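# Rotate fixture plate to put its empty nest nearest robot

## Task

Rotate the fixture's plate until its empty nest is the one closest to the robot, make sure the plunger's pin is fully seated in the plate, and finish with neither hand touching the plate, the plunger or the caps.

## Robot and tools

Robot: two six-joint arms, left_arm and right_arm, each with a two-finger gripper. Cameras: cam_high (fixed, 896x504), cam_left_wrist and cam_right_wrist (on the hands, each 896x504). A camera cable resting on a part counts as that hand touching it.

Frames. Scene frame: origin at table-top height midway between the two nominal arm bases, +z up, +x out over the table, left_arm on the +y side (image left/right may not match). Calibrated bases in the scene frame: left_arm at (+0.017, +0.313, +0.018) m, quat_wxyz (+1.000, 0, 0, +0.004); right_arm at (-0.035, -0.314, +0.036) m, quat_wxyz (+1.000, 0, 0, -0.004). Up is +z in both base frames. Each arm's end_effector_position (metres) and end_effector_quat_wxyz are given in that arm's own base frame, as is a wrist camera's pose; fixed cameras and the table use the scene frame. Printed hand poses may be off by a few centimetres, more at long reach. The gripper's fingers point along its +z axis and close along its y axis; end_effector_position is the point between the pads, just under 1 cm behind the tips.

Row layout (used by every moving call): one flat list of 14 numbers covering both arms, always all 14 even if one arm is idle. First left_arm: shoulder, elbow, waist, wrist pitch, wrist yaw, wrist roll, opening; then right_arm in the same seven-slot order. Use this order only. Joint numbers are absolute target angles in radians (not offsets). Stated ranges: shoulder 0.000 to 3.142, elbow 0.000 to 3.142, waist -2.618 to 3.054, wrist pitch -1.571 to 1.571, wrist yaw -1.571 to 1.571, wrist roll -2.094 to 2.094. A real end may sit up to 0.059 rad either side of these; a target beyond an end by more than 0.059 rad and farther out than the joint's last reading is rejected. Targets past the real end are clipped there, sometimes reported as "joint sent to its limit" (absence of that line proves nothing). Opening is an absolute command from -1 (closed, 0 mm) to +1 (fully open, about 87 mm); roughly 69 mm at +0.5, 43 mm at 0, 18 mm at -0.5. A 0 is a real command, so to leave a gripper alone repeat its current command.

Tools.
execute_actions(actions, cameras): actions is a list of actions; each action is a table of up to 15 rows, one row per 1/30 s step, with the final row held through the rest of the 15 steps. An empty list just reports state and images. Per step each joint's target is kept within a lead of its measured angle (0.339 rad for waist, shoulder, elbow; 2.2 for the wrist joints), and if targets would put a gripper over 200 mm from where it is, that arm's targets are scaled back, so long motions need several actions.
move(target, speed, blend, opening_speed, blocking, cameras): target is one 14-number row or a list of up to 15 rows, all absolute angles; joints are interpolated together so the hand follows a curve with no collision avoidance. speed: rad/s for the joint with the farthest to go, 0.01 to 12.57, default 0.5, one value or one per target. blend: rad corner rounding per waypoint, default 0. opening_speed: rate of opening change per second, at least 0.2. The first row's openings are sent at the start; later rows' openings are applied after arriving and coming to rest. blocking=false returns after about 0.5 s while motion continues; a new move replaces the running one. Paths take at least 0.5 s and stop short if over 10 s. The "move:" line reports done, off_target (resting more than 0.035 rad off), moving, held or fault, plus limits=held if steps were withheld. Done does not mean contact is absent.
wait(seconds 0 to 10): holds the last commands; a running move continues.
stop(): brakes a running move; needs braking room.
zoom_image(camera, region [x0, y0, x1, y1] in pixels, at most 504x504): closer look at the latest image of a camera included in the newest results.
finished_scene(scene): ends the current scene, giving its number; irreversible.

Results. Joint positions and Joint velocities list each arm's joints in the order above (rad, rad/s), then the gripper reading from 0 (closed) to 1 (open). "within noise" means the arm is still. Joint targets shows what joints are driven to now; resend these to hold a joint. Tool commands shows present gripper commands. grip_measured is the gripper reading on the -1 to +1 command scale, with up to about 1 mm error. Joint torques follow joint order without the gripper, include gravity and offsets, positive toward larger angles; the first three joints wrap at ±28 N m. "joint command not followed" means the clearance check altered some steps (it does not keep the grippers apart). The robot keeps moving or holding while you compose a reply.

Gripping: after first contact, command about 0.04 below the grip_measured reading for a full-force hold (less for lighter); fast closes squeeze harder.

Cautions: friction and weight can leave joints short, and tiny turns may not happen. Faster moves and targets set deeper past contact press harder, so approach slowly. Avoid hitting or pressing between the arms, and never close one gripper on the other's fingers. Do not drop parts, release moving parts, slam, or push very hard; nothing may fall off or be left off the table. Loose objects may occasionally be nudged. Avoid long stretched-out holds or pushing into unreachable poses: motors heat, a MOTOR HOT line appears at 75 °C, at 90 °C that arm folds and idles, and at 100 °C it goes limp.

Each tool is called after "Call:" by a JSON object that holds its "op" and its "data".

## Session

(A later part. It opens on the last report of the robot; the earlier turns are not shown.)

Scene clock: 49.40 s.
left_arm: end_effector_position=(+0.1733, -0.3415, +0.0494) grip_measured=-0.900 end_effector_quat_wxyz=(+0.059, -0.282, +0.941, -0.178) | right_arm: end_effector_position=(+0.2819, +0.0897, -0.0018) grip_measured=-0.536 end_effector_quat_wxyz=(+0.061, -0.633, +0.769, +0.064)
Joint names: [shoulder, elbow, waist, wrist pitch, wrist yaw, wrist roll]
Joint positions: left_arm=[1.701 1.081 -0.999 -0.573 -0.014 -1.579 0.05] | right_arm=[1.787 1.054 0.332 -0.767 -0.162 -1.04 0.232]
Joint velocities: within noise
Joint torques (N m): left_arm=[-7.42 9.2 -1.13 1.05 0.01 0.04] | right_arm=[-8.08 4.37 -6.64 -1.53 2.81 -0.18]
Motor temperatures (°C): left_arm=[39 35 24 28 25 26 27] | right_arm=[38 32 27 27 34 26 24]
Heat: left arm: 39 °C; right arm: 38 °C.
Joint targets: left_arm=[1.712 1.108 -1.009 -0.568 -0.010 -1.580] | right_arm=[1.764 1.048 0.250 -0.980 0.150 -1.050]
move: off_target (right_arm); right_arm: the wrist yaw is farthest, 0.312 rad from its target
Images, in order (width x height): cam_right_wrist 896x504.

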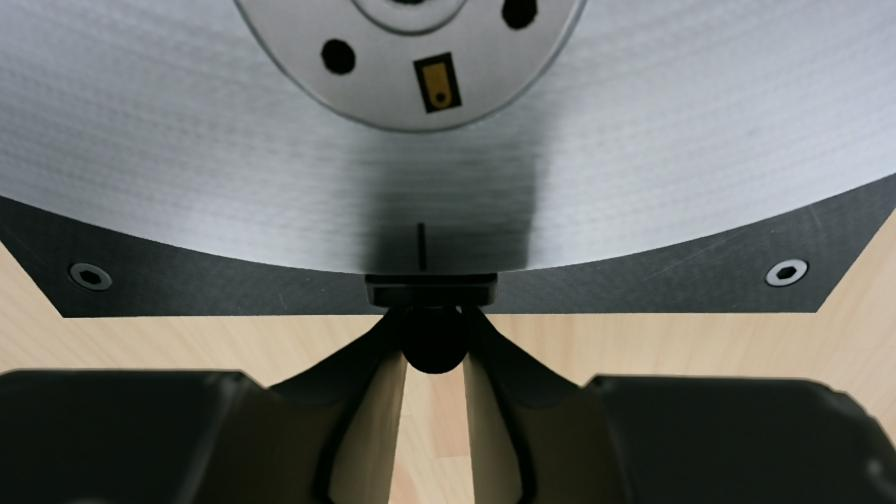

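Call:
{"op": "move", "data": {"target": [1.7142, 1.1104, -1.0105, -0.568, -0.01, -1.58, -0.9, 1.764, 1.048, 0.25, -0.98, 0.15, -1.05, -0.85], "speed": 0.02, "cameras": ["cam_right_wrist"]}}

Call:
{"op": "zoom_image", "data": {"camera": "cam_right_wrist", "region": [340, 200, 540, 380]}}

Scene clock: 50.97 s.
left_arm: end_effector_position=(+0.1733, -0.3415, +0.0494) grip_measured=-0.900 end_effector_quat_wxyz=(+0.059, -0.282, +0.941, -0.178) | right_arm: end_effector_position=(+0.2819, +0.0897, -0.0018) grip_measured=-0.536 end_effector_quat_wxyz=(+0.061, -0.633, +0.769, +0.064)
Joint names: [shoulder, elbow, waist, wrist pitch, wrist yaw, wrist roll]
Joint positions: left_arm=[1.701 1.081 -0.999 -0.573 -0.014 -1.579 0.05] | right_arm=[1.787 1.054 0.332 -0.767 -0.162 -1.04 0.232]
Joint velocities: within noise
Joint torques (N m): left_arm=[-7.2 9.44 -1.26 1.05 0 0.05] | right_arm=[-8.09 4.36 -6.68 -1.53 2.8 -0.18]
Motor temperatures (°C): left_arm=[39 35 24 28 25 26 27] | right_arm=[38 32 28 28 35 26 24]
Heat: left arm: 39 °C; right arm: 38 °C.
Joint targets: left_arm=[1.714 1.110 -1.010 -0.568 -0.010 -1.580] | right_arm=[1.764 1.048 0.250 -0.980 0.150 -1.050]
move: off_target (right_arm); right_arm: the wrist yaw is farthest, 0.312 rad from its target
Images, in order (width x height): cam_right_wrist 896x504.

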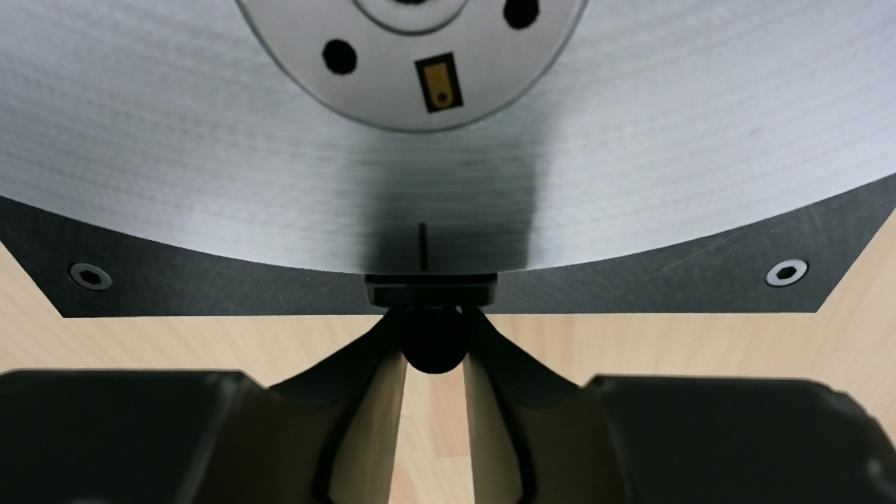

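Scaled by 2.520 from the camera's 896x504 image, which has a finer 1280x720 frame.

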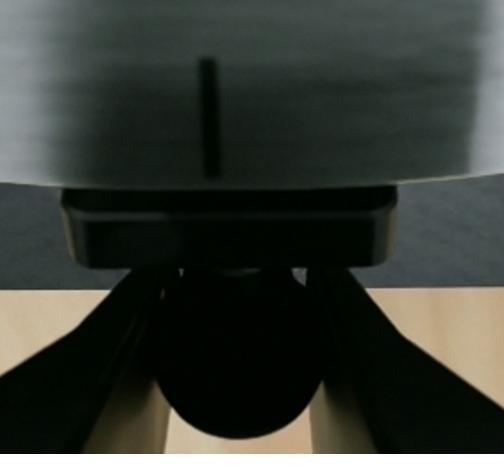

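Call:
{"op": "move", "data": {"target": [1.7164, 1.1128, -1.0123, -0.568, -0.01, -1.58, -0.9, 1.764, 1.048, 0.25, -0.98, 0.15, -1.05, -0.85], "speed": 0.02, "cameras": ["cam_right_wrist"]}}

Call:
{"op": "zoom_image", "data": {"camera": "cam_right_wrist", "region": [340, 200, 540, 380]}}

Scene clock: 52.17 s.
left_arm: end_effector_position=(+0.1728, -0.3429, +0.0493) grip_measured=-0.900 end_effector_quat_wxyz=(+0.059, -0.281, +0.941, -0.178) | right_arm: end_effector_position=(+0.2819, +0.0897, -0.0018) grip_measured=-0.536 end_effector_quat_wxyz=(+0.061, -0.633, +0.769, +0.064)
Joint names: [shoulder, elbow, waist, wrist pitch, wrist yaw, wrist roll]
Joint positions: left_arm=[1.705 1.085 -1.002 -0.574 -0.014 -1.579 0.05] | right_arm=[1.787 1.054 0.332 -0.767 -0.162 -1.04 0.232]
Joint velocities: within noise
Joint torques (N m): left_arm=[-7.45 9.22 -1.16 1.06 0 0.04] | right_arm=[-8.09 4.36 -6.67 -1.53 2.8 -0.19]
Motor temperatures (°C): left_arm=[39 35 24 28 25 26 27] | right_arm=[38 32 28 28 35 26 24]
Heat: left arm: 39 °C; right arm: 38 °C.
Joint targets: left_arm=[1.717 1.113 -1.012 -0.568 -0.010 -1.580] | right_arm=[1.764 1.048 0.250 -0.980 0.150 -1.050]
move: off_target (right_arm); right_arm: the wrist yaw is farthest, 0.312 rad from its target
Images, in order (width x height): cam_right_wrist 896x504.

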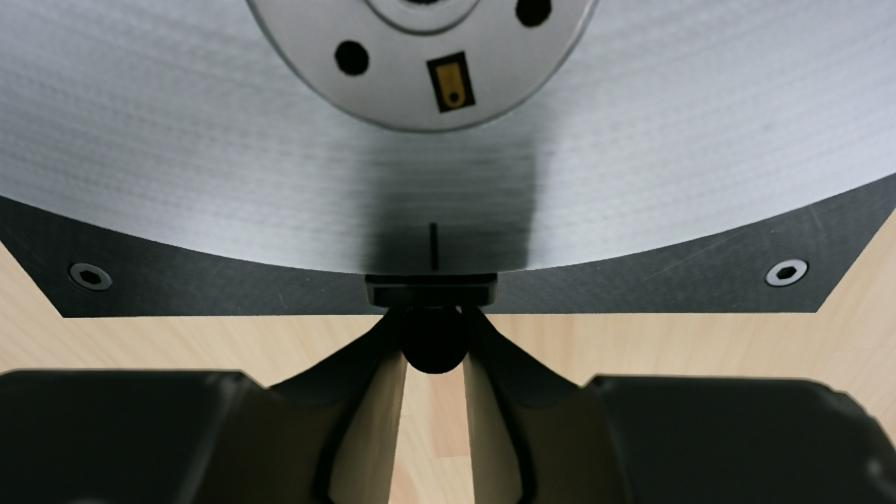

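Scaled by 2.520 from the camera's 896x504 image, which has a finer 1280x720 frame.

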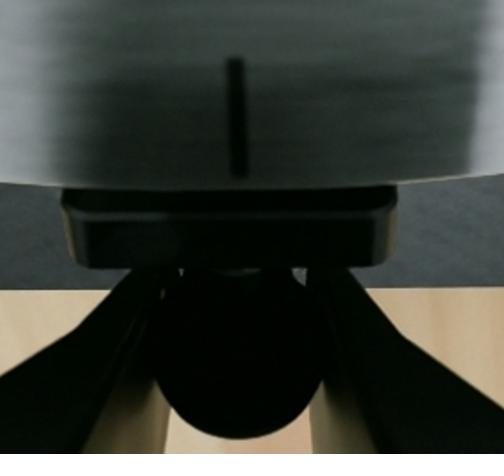

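Call:
{"op": "move", "data": {"target": [1.621, 1.016, -0.9585, -0.568, -0.01, -1.58, -0.9, 1.764, 1.048, 0.25, -0.98, 0.15, -1.05, -0.85], "speed": 0.12, "cameras": ["cam_left_wrist", "cam_right_wrist"]}}

Call:
{"op": "zoom_image", "data": {"camera": "cam_right_wrist", "region": [340, 200, 540, 380]}}

Call:
{"op": "zoom_image", "data": {"camera": "cam_left_wrist", "region": [330, 200, 600, 420]}}

Scene clock: 55.53 s.
left_arm: end_effector_position=(+0.1752, -0.3248, +0.0489) grip_measured=-0.900 end_effector_quat_wxyz=(+0.059, -0.296, +0.937, -0.178) | right_arm: end_effector_position=(+0.2819, +0.0897, -0.0018) grip_measured=-0.536 end_effector_quat_wxyz=(+0.061, -0.633, +0.769, +0.064)
Joint names: [shoulder, elbow, waist, wrist pitch, wrist yaw, wrist roll]
Joint positions: left_arm=[1.651 1.023 -0.968 -0.566 -0.009 -1.579 0.05] | right_arm=[1.787 1.054 0.332 -0.767 -0.162 -1.04 0.232]
Joint velocities: within noise
Joint torques (N m): left_arm=[-10.96 5.72 0.87 0.96 -0.04 0.04] | right_arm=[-8.1 4.37 -6.67 -1.53 2.81 -0.18]
Motor temperatures (°C): left_arm=[39 35 24 28 25 26 27] | right_arm=[39 32 28 28 36 26 24]
Heat: left arm: 39 °C; right arm: 39 °C.
Joint targets: left_arm=[1.621 1.016 -0.958 -0.568 -0.010 -1.580] | right_arm=[1.764 1.048 0.250 -0.980 0.150 -1.050]
move: off_target (right_arm); right_arm: the wrist yaw is farthest, 0.312 rad from its target
Images, in order (width x height): cam_left_wrist 896x504, cam_right_wrist 896x504.

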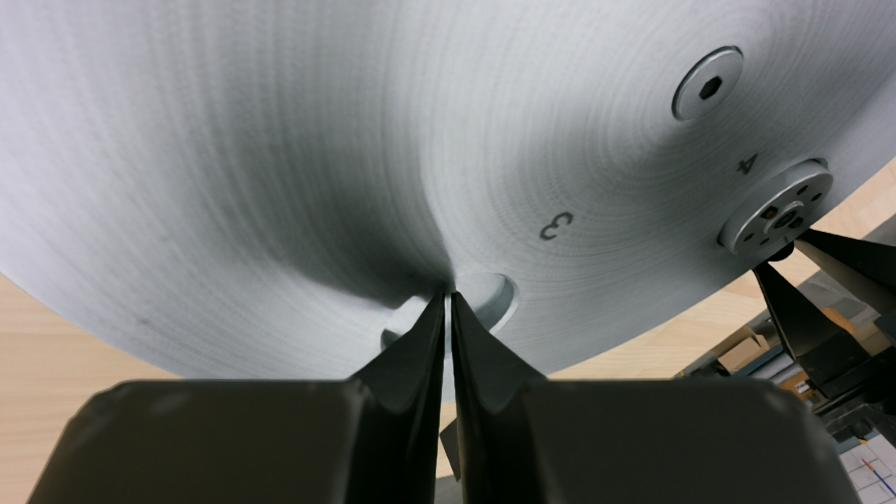

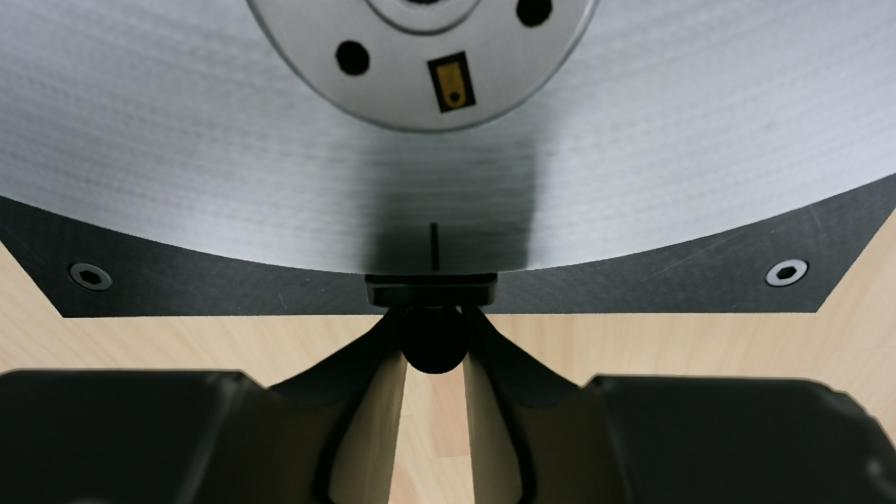

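Scaled by 2.520 from the camera's 896x504 image, which has a finer 1280x720 frame.

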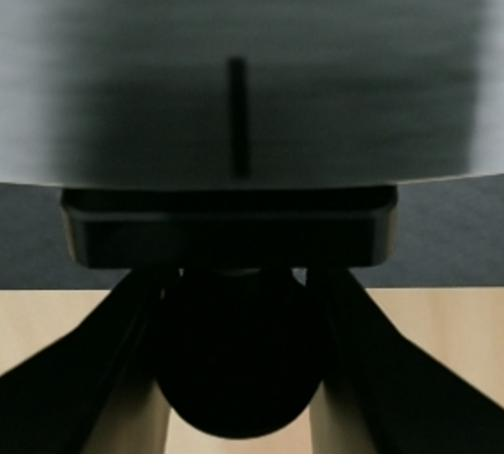

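Scaled by 1.867 from the camera's 896x504 image, which has a finer 1280x720 frame.

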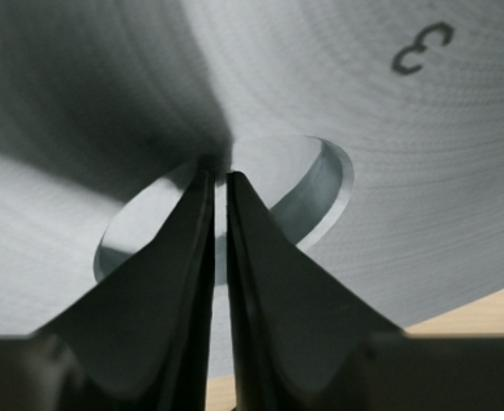

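Call:
{"op": "move", "data": {"target": [1.611, 1.006, -0.953, -0.568, -0.01, -1.58, -0.9, 1.764, 1.048, 0.25, -0.98, 0.15, -1.05, -0.85], "speed": 0.05, "cameras": ["cam_right_wrist"]}}

Call:
{"op": "zoom_image", "data": {"camera": "cam_right_wrist", "region": [340, 200, 540, 380]}}

Scene clock: 56.80 s.
left_arm: end_effector_position=(+0.1753, -0.3220, +0.0491) grip_measured=-0.900 end_effector_quat_wxyz=(+0.060, -0.299, +0.936, -0.178) | right_arm: end_effector_position=(+0.2819, +0.0897, -0.0018) grip_measured=-0.536 end_effector_quat_wxyz=(+0.061, -0.633, +0.769, +0.064)
Joint names: [shoulder, elbow, waist, wrist pitch, wrist yaw, wrist roll]
Joint positions: left_arm=[1.642 1.013 -0.963 -0.566 -0.009 -1.579 0.05] | right_arm=[1.787 1.054 0.332 -0.767 -0.162 -1.04 0.232]
Joint velocities: within noise
Joint torques (N m): left_arm=[-10.93 5.67 0.94 0.96 -0.05 0.04] | right_arm=[-8.08 4.37 -6.68 -1.53 2.8 -0.18]
Motor temperatures (°C): left_arm=[39 35 24 28 25 26 27] | right_arm=[39 32 28 28 36 26 24]
Heat: left arm: 39 °C; right arm: 39 °C.
Joint targets: left_arm=[1.611 1.006 -0.953 -0.568 -0.010 -1.580] | right_arm=[1.764 1.048 0.250 -0.980 0.150 -1.050]
move: off_target (right_arm); right_arm: the wrist yaw is farthest, 0.312 rad from its target
Images, in order (width x height): cam_right_wrist 896x504.

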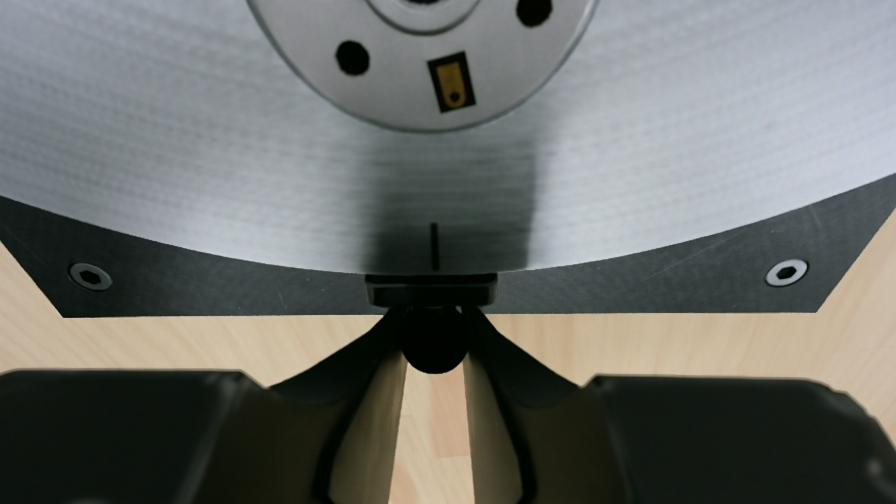

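Scaled by 2.520 from the camera's 896x504 image, which has a finer 1280x720 frame.

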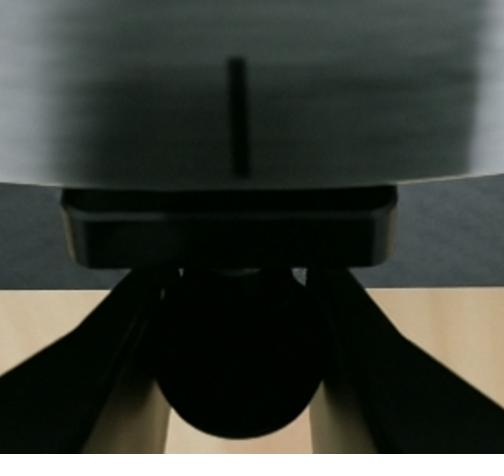

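Call:
{"op": "move", "data": {"target": [1.604, 0.999, -0.949, -0.568, -0.01, -1.58, -0.9, 1.764, 1.048, 0.25, -0.98, 0.15, -1.05, -0.85], "speed": 0.03, "cameras": ["cam_right_wrist"]}}

Call:
{"op": "zoom_image", "data": {"camera": "cam_right_wrist", "region": [340, 200, 540, 380]}}

Scene clock: 58.20 s.
left_arm: end_effector_position=(+0.1755, -0.3197, +0.0492) grip_measured=-0.900 end_effector_quat_wxyz=(+0.060, -0.301, +0.935, -0.177) | right_arm: end_effector_position=(+0.2819, +0.0897, -0.0018) grip_measured=-0.536 end_effector_quat_wxyz=(+0.061, -0.633, +0.769, +0.064)
Joint names: [shoulder, elbow, waist, wrist pitch, wrist yaw, wrist roll]
Joint positions: left_arm=[1.635 1.006 -0.959 -0.565 -0.009 -1.579 0.05] | right_arm=[1.787 1.054 0.332 -0.767 -0.162 -1.04 0.232]
Joint velocities: within noise
Joint torques (N m): left_arm=[-10.91 5.74 0.92 0.96 -0.04 0.04] | right_arm=[-8.08 4.38 -6.67 -1.53 2.8 -0.18]
Motor temperatures (°C): left_arm=[40 35 24 28 25 26 27] | right_arm=[39 32 28 28 36 26 24]
Heat: left arm: 40 °C; right arm: 39 °C.
Joint targets: left_arm=[1.604 0.999 -0.949 -0.568 -0.010 -1.580] | right_arm=[1.764 1.048 0.250 -0.980 0.150 -1.050]
move: off_target (right_arm); right_arm: the wrist yaw is farthest, 0.312 rad from its target
Images, in order (width x height): cam_right_wrist 896x504.

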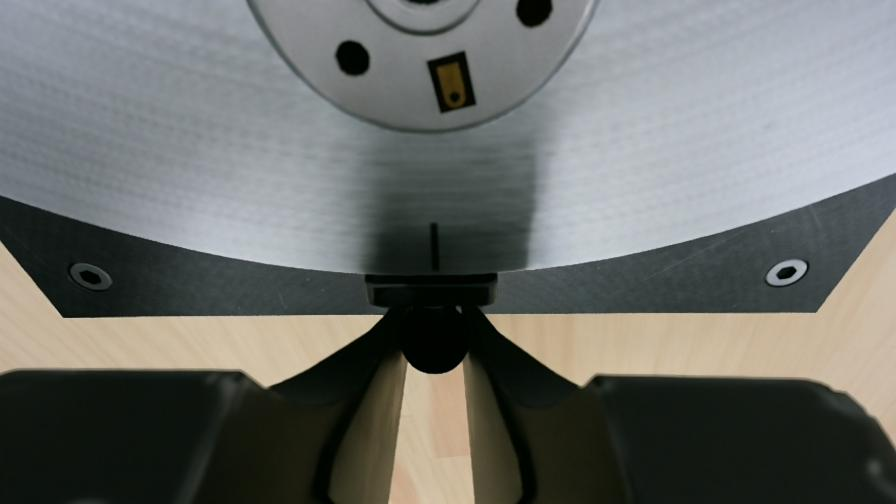

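Scaled by 2.520 from the camera's 896x504 image, which has a finer 1280x720 frame.

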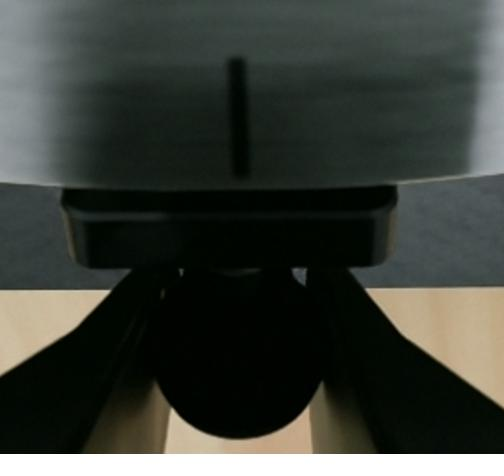

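Call:
{"op": "move", "data": {"target": [1.6, 0.995, -0.9465, -0.568, -0.01, -1.58, -0.9, 1.764, 1.048, 0.25, -0.98, 0.15, -1.05, -0.85], "speed": 0.03, "cameras": ["cam_right_wrist"]}}

Call:
{"op": "zoom_image", "data": {"camera": "cam_right_wrist", "region": [340, 200, 540, 380]}}

Scene clock: 59.50 s.
left_arm: end_effector_position=(+0.1749, -0.3188, +0.0491) grip_measured=-0.900 end_effector_quat_wxyz=(+0.060, -0.301, +0.935, -0.177) | right_arm: end_effector_position=(+0.2819, +0.0897, -0.0018) grip_measured=-0.536 end_effector_quat_wxyz=(+0.061, -0.633, +0.769, +0.064)
Joint names: [shoulder, elbow, waist, wrist pitch, wrist yaw, wrist roll]
Joint positions: left_arm=[1.631 1.002 -0.959 -0.565 -0.009 -1.579 0.05] | right_arm=[1.787 1.054 0.332 -0.767 -0.162 -1.04 0.232]
Joint velocities: within noise
Joint torques (N m): left_arm=[-10.85 5.75 1.21 0.95 -0.04 0.04] | right_arm=[-8.09 4.38 -6.69 -1.53 2.8 -0.18]
Motor temperatures (°C): left_arm=[40 35 24 28 25 26 27] | right_arm=[39 32 28 28 37 26 24]
Heat: left arm: 40 °C; right arm: 39 °C.
Joint targets: left_arm=[1.600 0.995 -0.946 -0.568 -0.010 -1.580] | right_arm=[1.764 1.048 0.250 -0.980 0.150 -1.050]
move: off_target (right_arm); right_arm: the wrist yaw is farthest, 0.312 rad from its target
Images, in order (width x height): cam_right_wrist 896x504.

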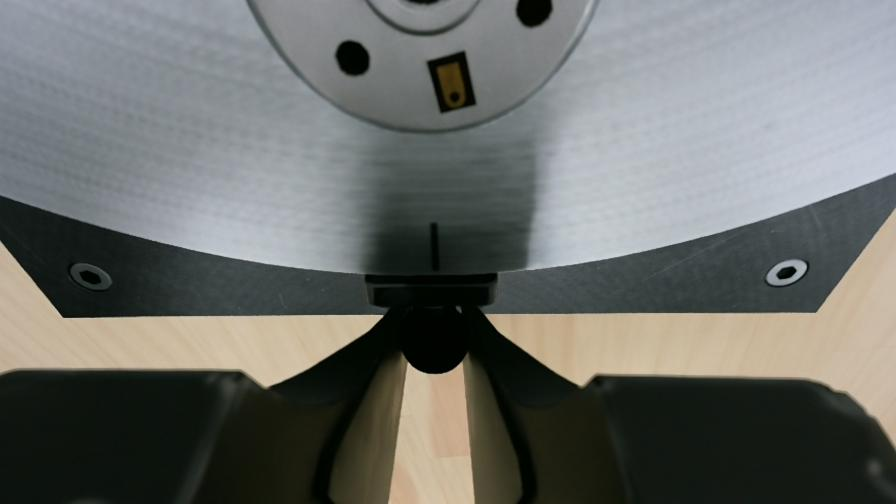

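Scaled by 2.520 from the camera's 896x504 image, which has a finer 1280x720 frame.

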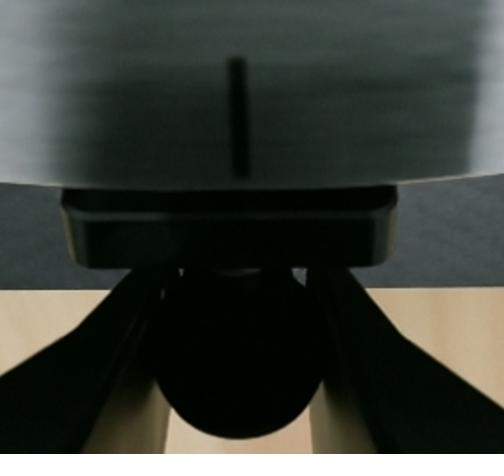

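Call:
{"op": "move", "data": {"target": [1.597, 0.992, -0.9445, -0.568, -0.01, -1.58, -0.9, 1.764, 1.048, 0.25, -0.98, 0.15, -1.05, -0.85], "speed": 0.02, "cameras": ["cam_right_wrist"]}}

Call:
{"op": "zoom_image", "data": {"camera": "cam_right_wrist", "region": [340, 200, 540, 380]}}

Scene clock: 60.67 s.
left_arm: end_effector_position=(+0.1761, -0.3181, +0.0491) grip_measured=-0.900 end_effector_quat_wxyz=(+0.060, -0.302, +0.935, -0.177) | right_arm: end_effector_position=(+0.2819, +0.0897, -0.0018) grip_measured=-0.536 end_effector_quat_wxyz=(+0.061, -0.633, +0.769, +0.064)
Joint names: [shoulder, elbow, waist, wrist pitch, wrist yaw, wrist roll]
Joint positions: left_arm=[1.631 1.002 -0.955 -0.565 -0.009 -1.579 0.05] | right_arm=[1.787 1.054 0.332 -0.767 -0.162 -1.04 0.232]
Joint velocities: within noise
Joint torques (N m): left_arm=[-11.15 5.45 0.98 0.95 -0.05 0.05] | right_arm=[-8.08 4.38 -6.68 -1.53 2.81 -0.18]
Motor temperatures (°C): left_arm=[40 35 24 28 25 26 27] | right_arm=[39 32 28 28 37 26 24]
Heat: left arm: 40 °C; right arm: 39 °C.
Joint targets: left_arm=[1.597 0.992 -0.944 -0.568 -0.010 -1.580] | right_arm=[1.764 1.048 0.250 -0.980 0.150 -1.050]
move: off_target (right_arm); right_arm: the wrist yaw is farthest, 0.312 rad from its target
Images, in order (width x height): cam_right_wrist 896x504.

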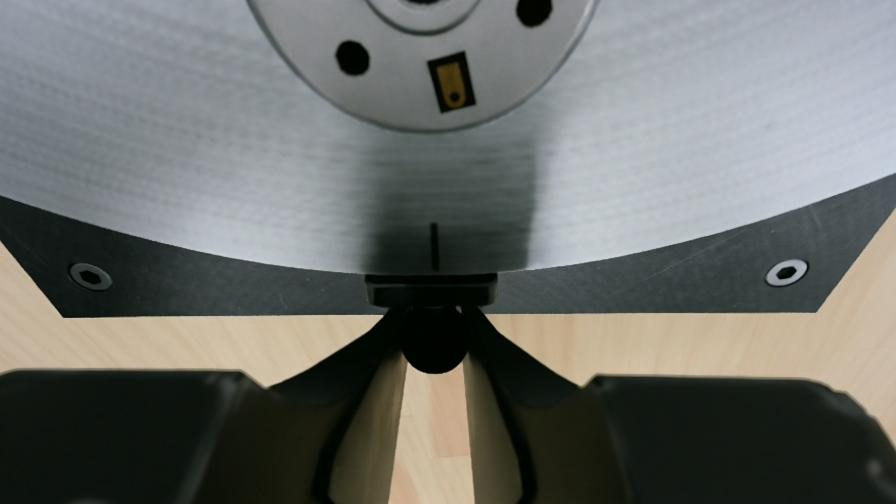

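Scaled by 2.520 from the camera's 896x504 image, which has a finer 1280x720 frame.

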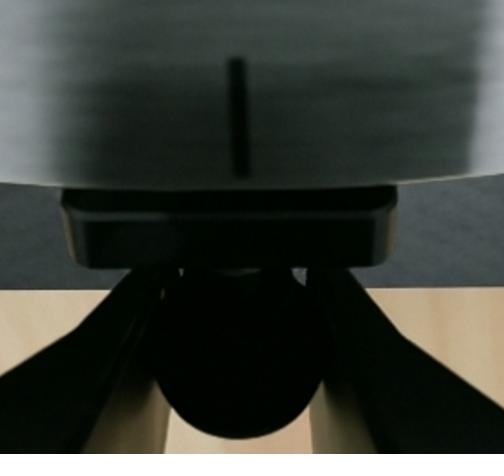

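Call:
{"op": "move", "data": {"target": [1.593, 0.988, -0.9425, -0.568, -0.01, -1.58, -0.9, 1.764, 1.048, 0.25, -0.98, 0.15, -1.05, -0.85], "speed": 0.02, "cameras": ["cam_right_wrist", "cam_left_wrist"]}}

Call:
{"op": "zoom_image", "data": {"camera": "cam_right_wrist", "region": [340, 200, 540, 380]}}

Call:
{"op": "zoom_image", "data": {"camera": "cam_left_wrist", "region": [330, 200, 600, 420]}}

Scene clock: 62.33 s.
left_arm: end_effector_position=(+0.1752, -0.3167, +0.0491) grip_measured=-0.900 end_effector_quat_wxyz=(+0.060, -0.302, +0.935, -0.177) | right_arm: end_effector_position=(+0.2819, +0.0897, -0.0018) grip_measured=-0.536 end_effector_quat_wxyz=(+0.061, -0.633, +0.769, +0.064)
Joint names: [shoulder, elbow, waist, wrist pitch, wrist yaw, wrist roll]
Joint positions: left_arm=[1.624 0.995 -0.955 -0.565 -0.009 -1.579 0.05] | right_arm=[1.787 1.054 0.332 -0.767 -0.162 -1.04 0.232]
Joint velocities: within noise
Joint torques (N m): left_arm=[-10.85 5.7 1.17 0.96 -0.06 0.03] | right_arm=[-8.08 4.37 -6.65 -1.52 2.8 -0.18]
Motor temperatures (°C): left_arm=[40 35 24 28 25 26 27] | right_arm=[39 32 29 28 37 26 24]
Heat: left arm: 40 °C; right arm: 39 °C.
Joint targets: left_arm=[1.593 0.988 -0.943 -0.568 -0.010 -1.580] | right_arm=[1.764 1.048 0.250 -0.980 0.150 -1.050]
move: off_target (right_arm); right_arm: the wrist yaw is farthest, 0.312 rad from its target
Images, in order (width x height): cam_left_wrist 896x504, cam_right_wrist 896x504.

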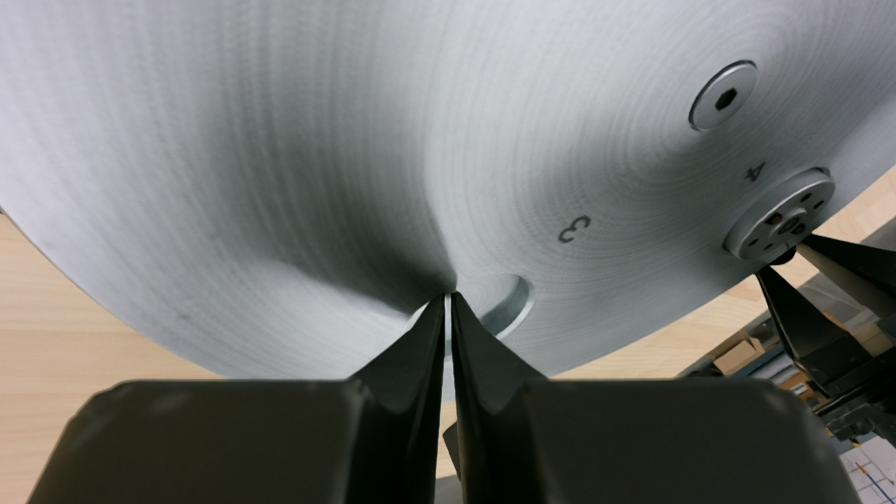

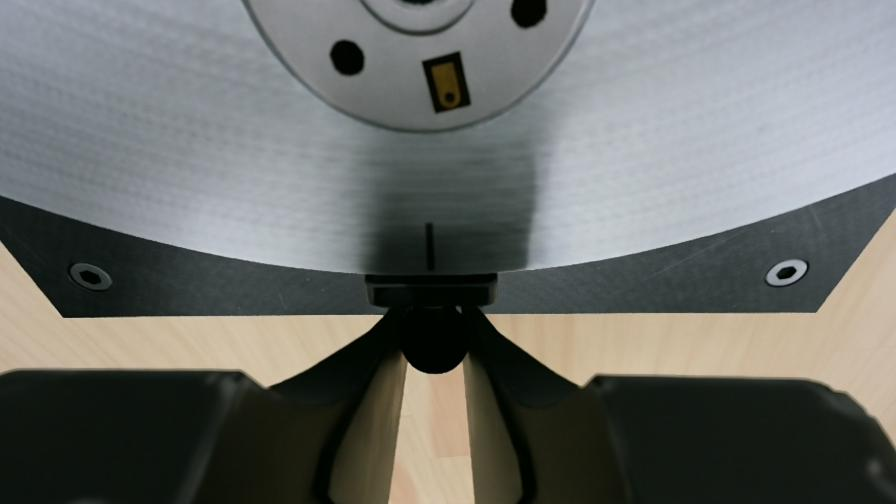

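Scaled by 2.520 from the camera's 896x504 image, which has a finer 1280x720 frame.

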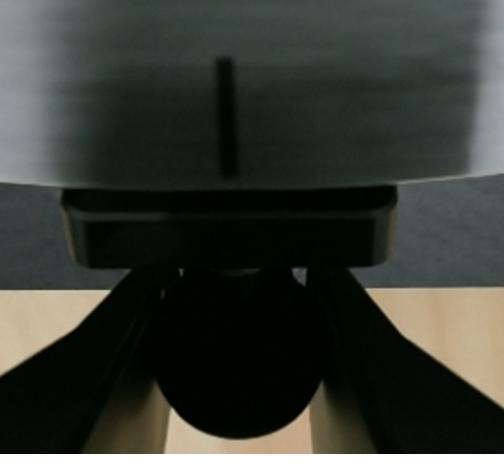

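Scaled by 1.867 from the camera's 896x504 image, which has a finer 1280x720 frame.

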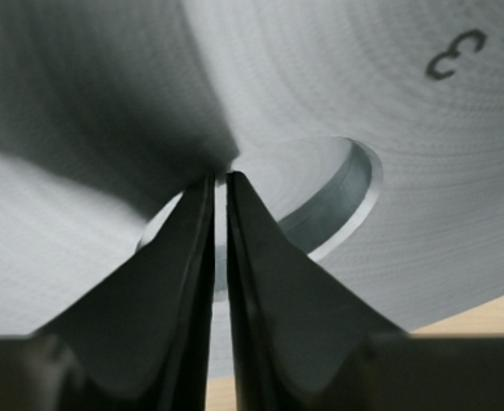

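Call:
{"op": "move", "data": {"target": [1.593, 0.988, -0.9425, -0.568, -0.01, -1.58, -0.9, 1.791, 1.05, 0.338, -0.727, -0.23, -1.05, -0.85], "speed": 0.3, "cameras": ["cam_right_wrist"]}}

Call:
{"op": "zoom_image", "data": {"camera": "cam_right_wrist", "region": [340, 200, 540, 380]}}

Scene clock: 64.60 s.
left_arm: end_effector_position=(+0.1752, -0.3167, +0.0491) grip_measured=-0.900 end_effector_quat_wxyz=(+0.060, -0.302, +0.935, -0.177) | right_arm: end_effector_position=(+0.2842, +0.1000, -0.0019) grip_measured=-0.536 end_effector_quat_wxyz=(+0.080, -0.633, +0.765, +0.083)
Joint names: [shoulder, elbow, waist, wrist pitch, wrist yaw, wrist roll]
Joint positions: left_arm=[1.624 0.995 -0.955 -0.565 -0.009 -1.579 0.05] | right_arm=[1.787 1.054 0.332 -0.746 -0.212 -1.04 0.232]
Joint velocities: within noise
Joint torques (N m): left_arm=[-10.88 5.72 1.17 0.95 -0.05 0.04] | right_arm=[-5.83 4.55 -0.05 0.79 -0.35 -0.18]
Motor temperatures (°C): left_arm=[40 35 24 28 25 26 27] | right_arm=[39 32 29 28 37 26 24]
Heat: left arm: 40 °C; right arm: 39 °C.
Joint targets: left_arm=[1.593 0.988 -0.943 -0.568 -0.010 -1.580] | right_arm=[1.791 1.050 0.338 -0.727 -0.230 -1.050]
move: done
Images, in order (width x height): cam_right_wrist 896x504.

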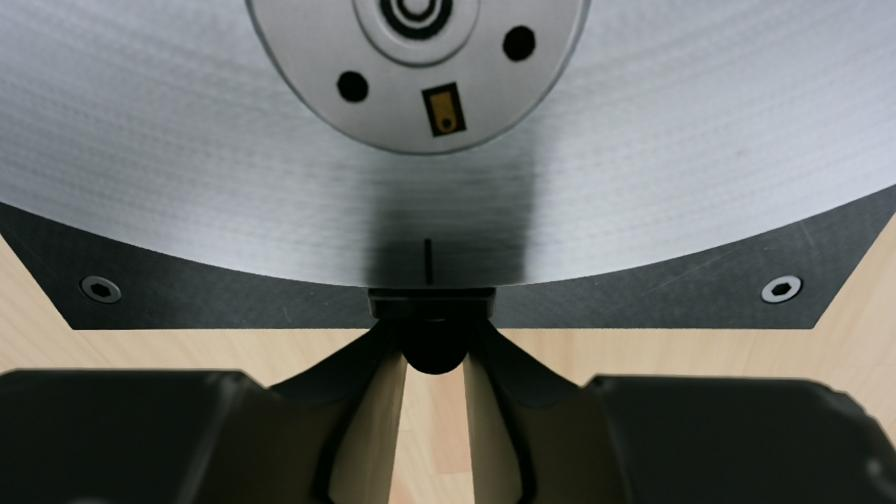

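Scaled by 2.520 from the camera's 896x504 image, which has a finer 1280x720 frame.

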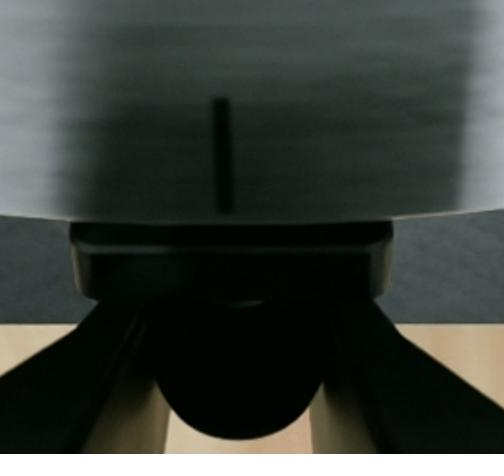

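Call:
{"op": "move", "data": {"target": [[1.62, 0.998, -0.962, -0.568, -0.01, -1.58, -0.9, 1.791, 1.05, 0.334, -0.735, -0.22, -1.045, 0.2], [1.545, 1.171, -0.962, -0.779, -0.01, -1.58, -0.9, 1.68, 1.225, 0.334, -0.98, -0.22, -1.045, 0.2], [1.35, 1.22, -0.8, -1.05, -0.01, -1.58, -0.9, 1.5, 1.29, 0.28, -1.1, -0.2, -1.045, 0.2]], "speed": [0.3, 0.35, 0.6], "blend": [0, 0.05, 0], "opening_speed": 1.2}}

Call:
{"op": "zoom_image", "data": {"camera": "cam_high", "region": [350, 160, 600, 350]}}

Call:
{"op": "zoom_image", "data": {"camera": "cam_right_wrist", "region": [300, 20, 600, 300]}}

Scene clock: 69.10 s.
left_arm: end_effector_position=(+0.1826, -0.2488, +0.1568) grip_measured=-0.900 end_effector_quat_wxyz=(+0.070, -0.371, +0.911, -0.165) | right_arm: end_effector_position=(+0.2800, +0.0831, +0.1216) grip_measured=+0.200 end_effector_quat_wxyz=(+0.138, -0.618, +0.772, +0.055)
Joint names: [shoulder, elbow, waist, wrist pitch, wrist yaw, wrist roll]
Joint positions: left_arm=[1.365 1.198 -0.807 -1.043 -0.009 -1.579 0.05] | right_arm=[1.517 1.262 0.286 -1.099 -0.205 -1.04 0.6]
Joint velocities: within noise
Joint torques (N m): left_arm=[-6.87 8.94 0.7 0.89 -0.04 0.04] | right_arm=[-6.22 8.02 -0.96 0.82 -0.12 -0.12]
Motor temperatures (°C): left_arm=[41 35 24 28 25 26 27] | right_arm=[39 32 28 28 35 26 24]
Heat: left arm: 41 °C; right arm: 39 °C.
Joint targets: left_arm=[1.350 1.220 -0.800 -1.050 -0.010 -1.580] | right_arm=[1.500 1.290 0.280 -1.100 -0.200 -1.045]
move: done

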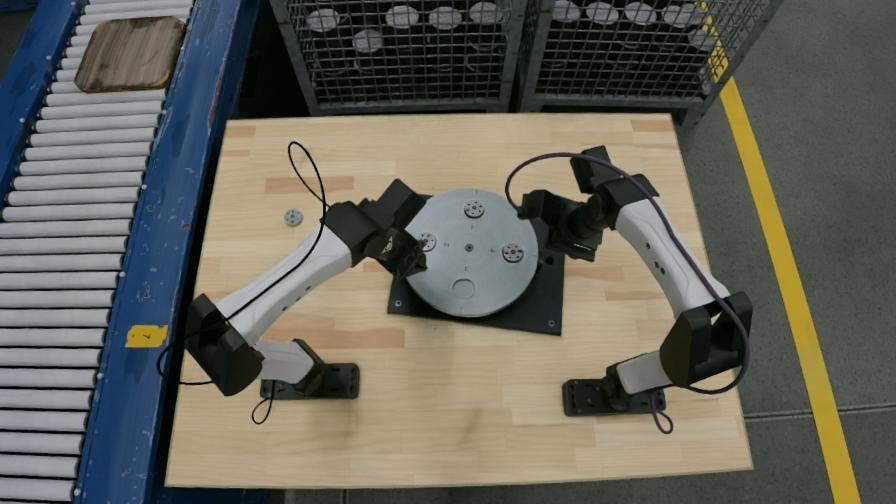

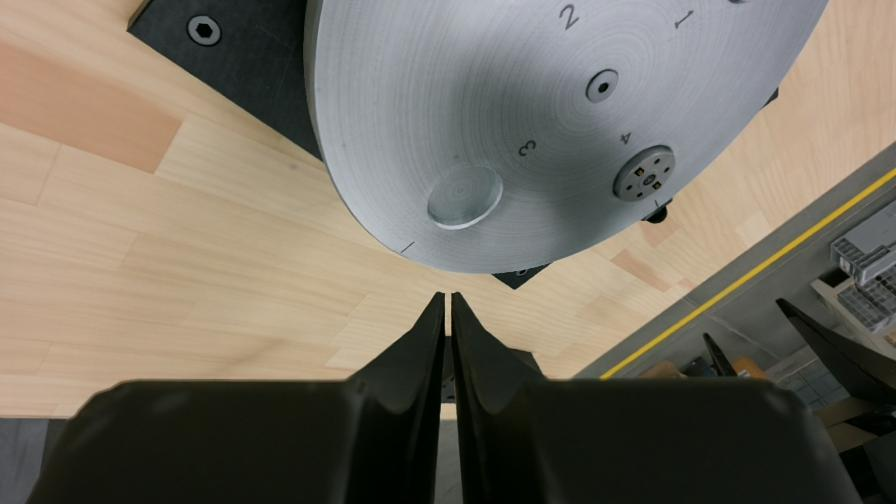

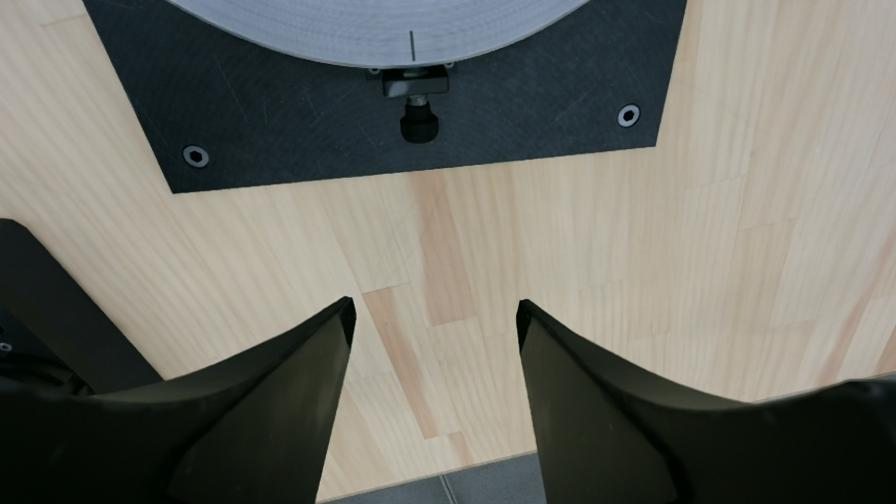

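Scaled by 2.016 from the camera's 896x504 image, which has a finer 1280x720 frame.

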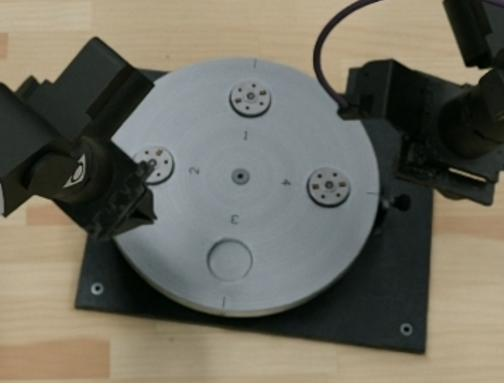

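Scaled by 1.680 from the camera's 896x504 image, which has a finer 1280x720 frame.

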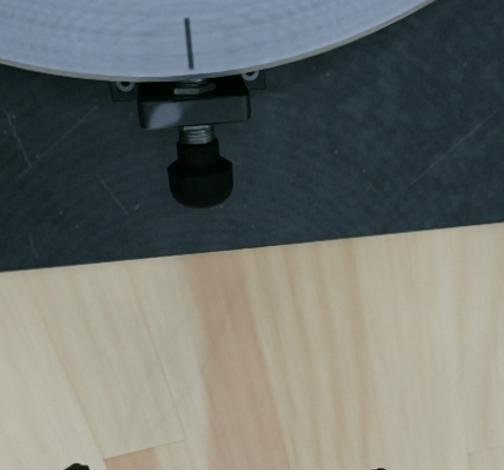

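Call:
{"op": "finished_scene", "data": {"scene": 2}}

The scene is finished: the task was done.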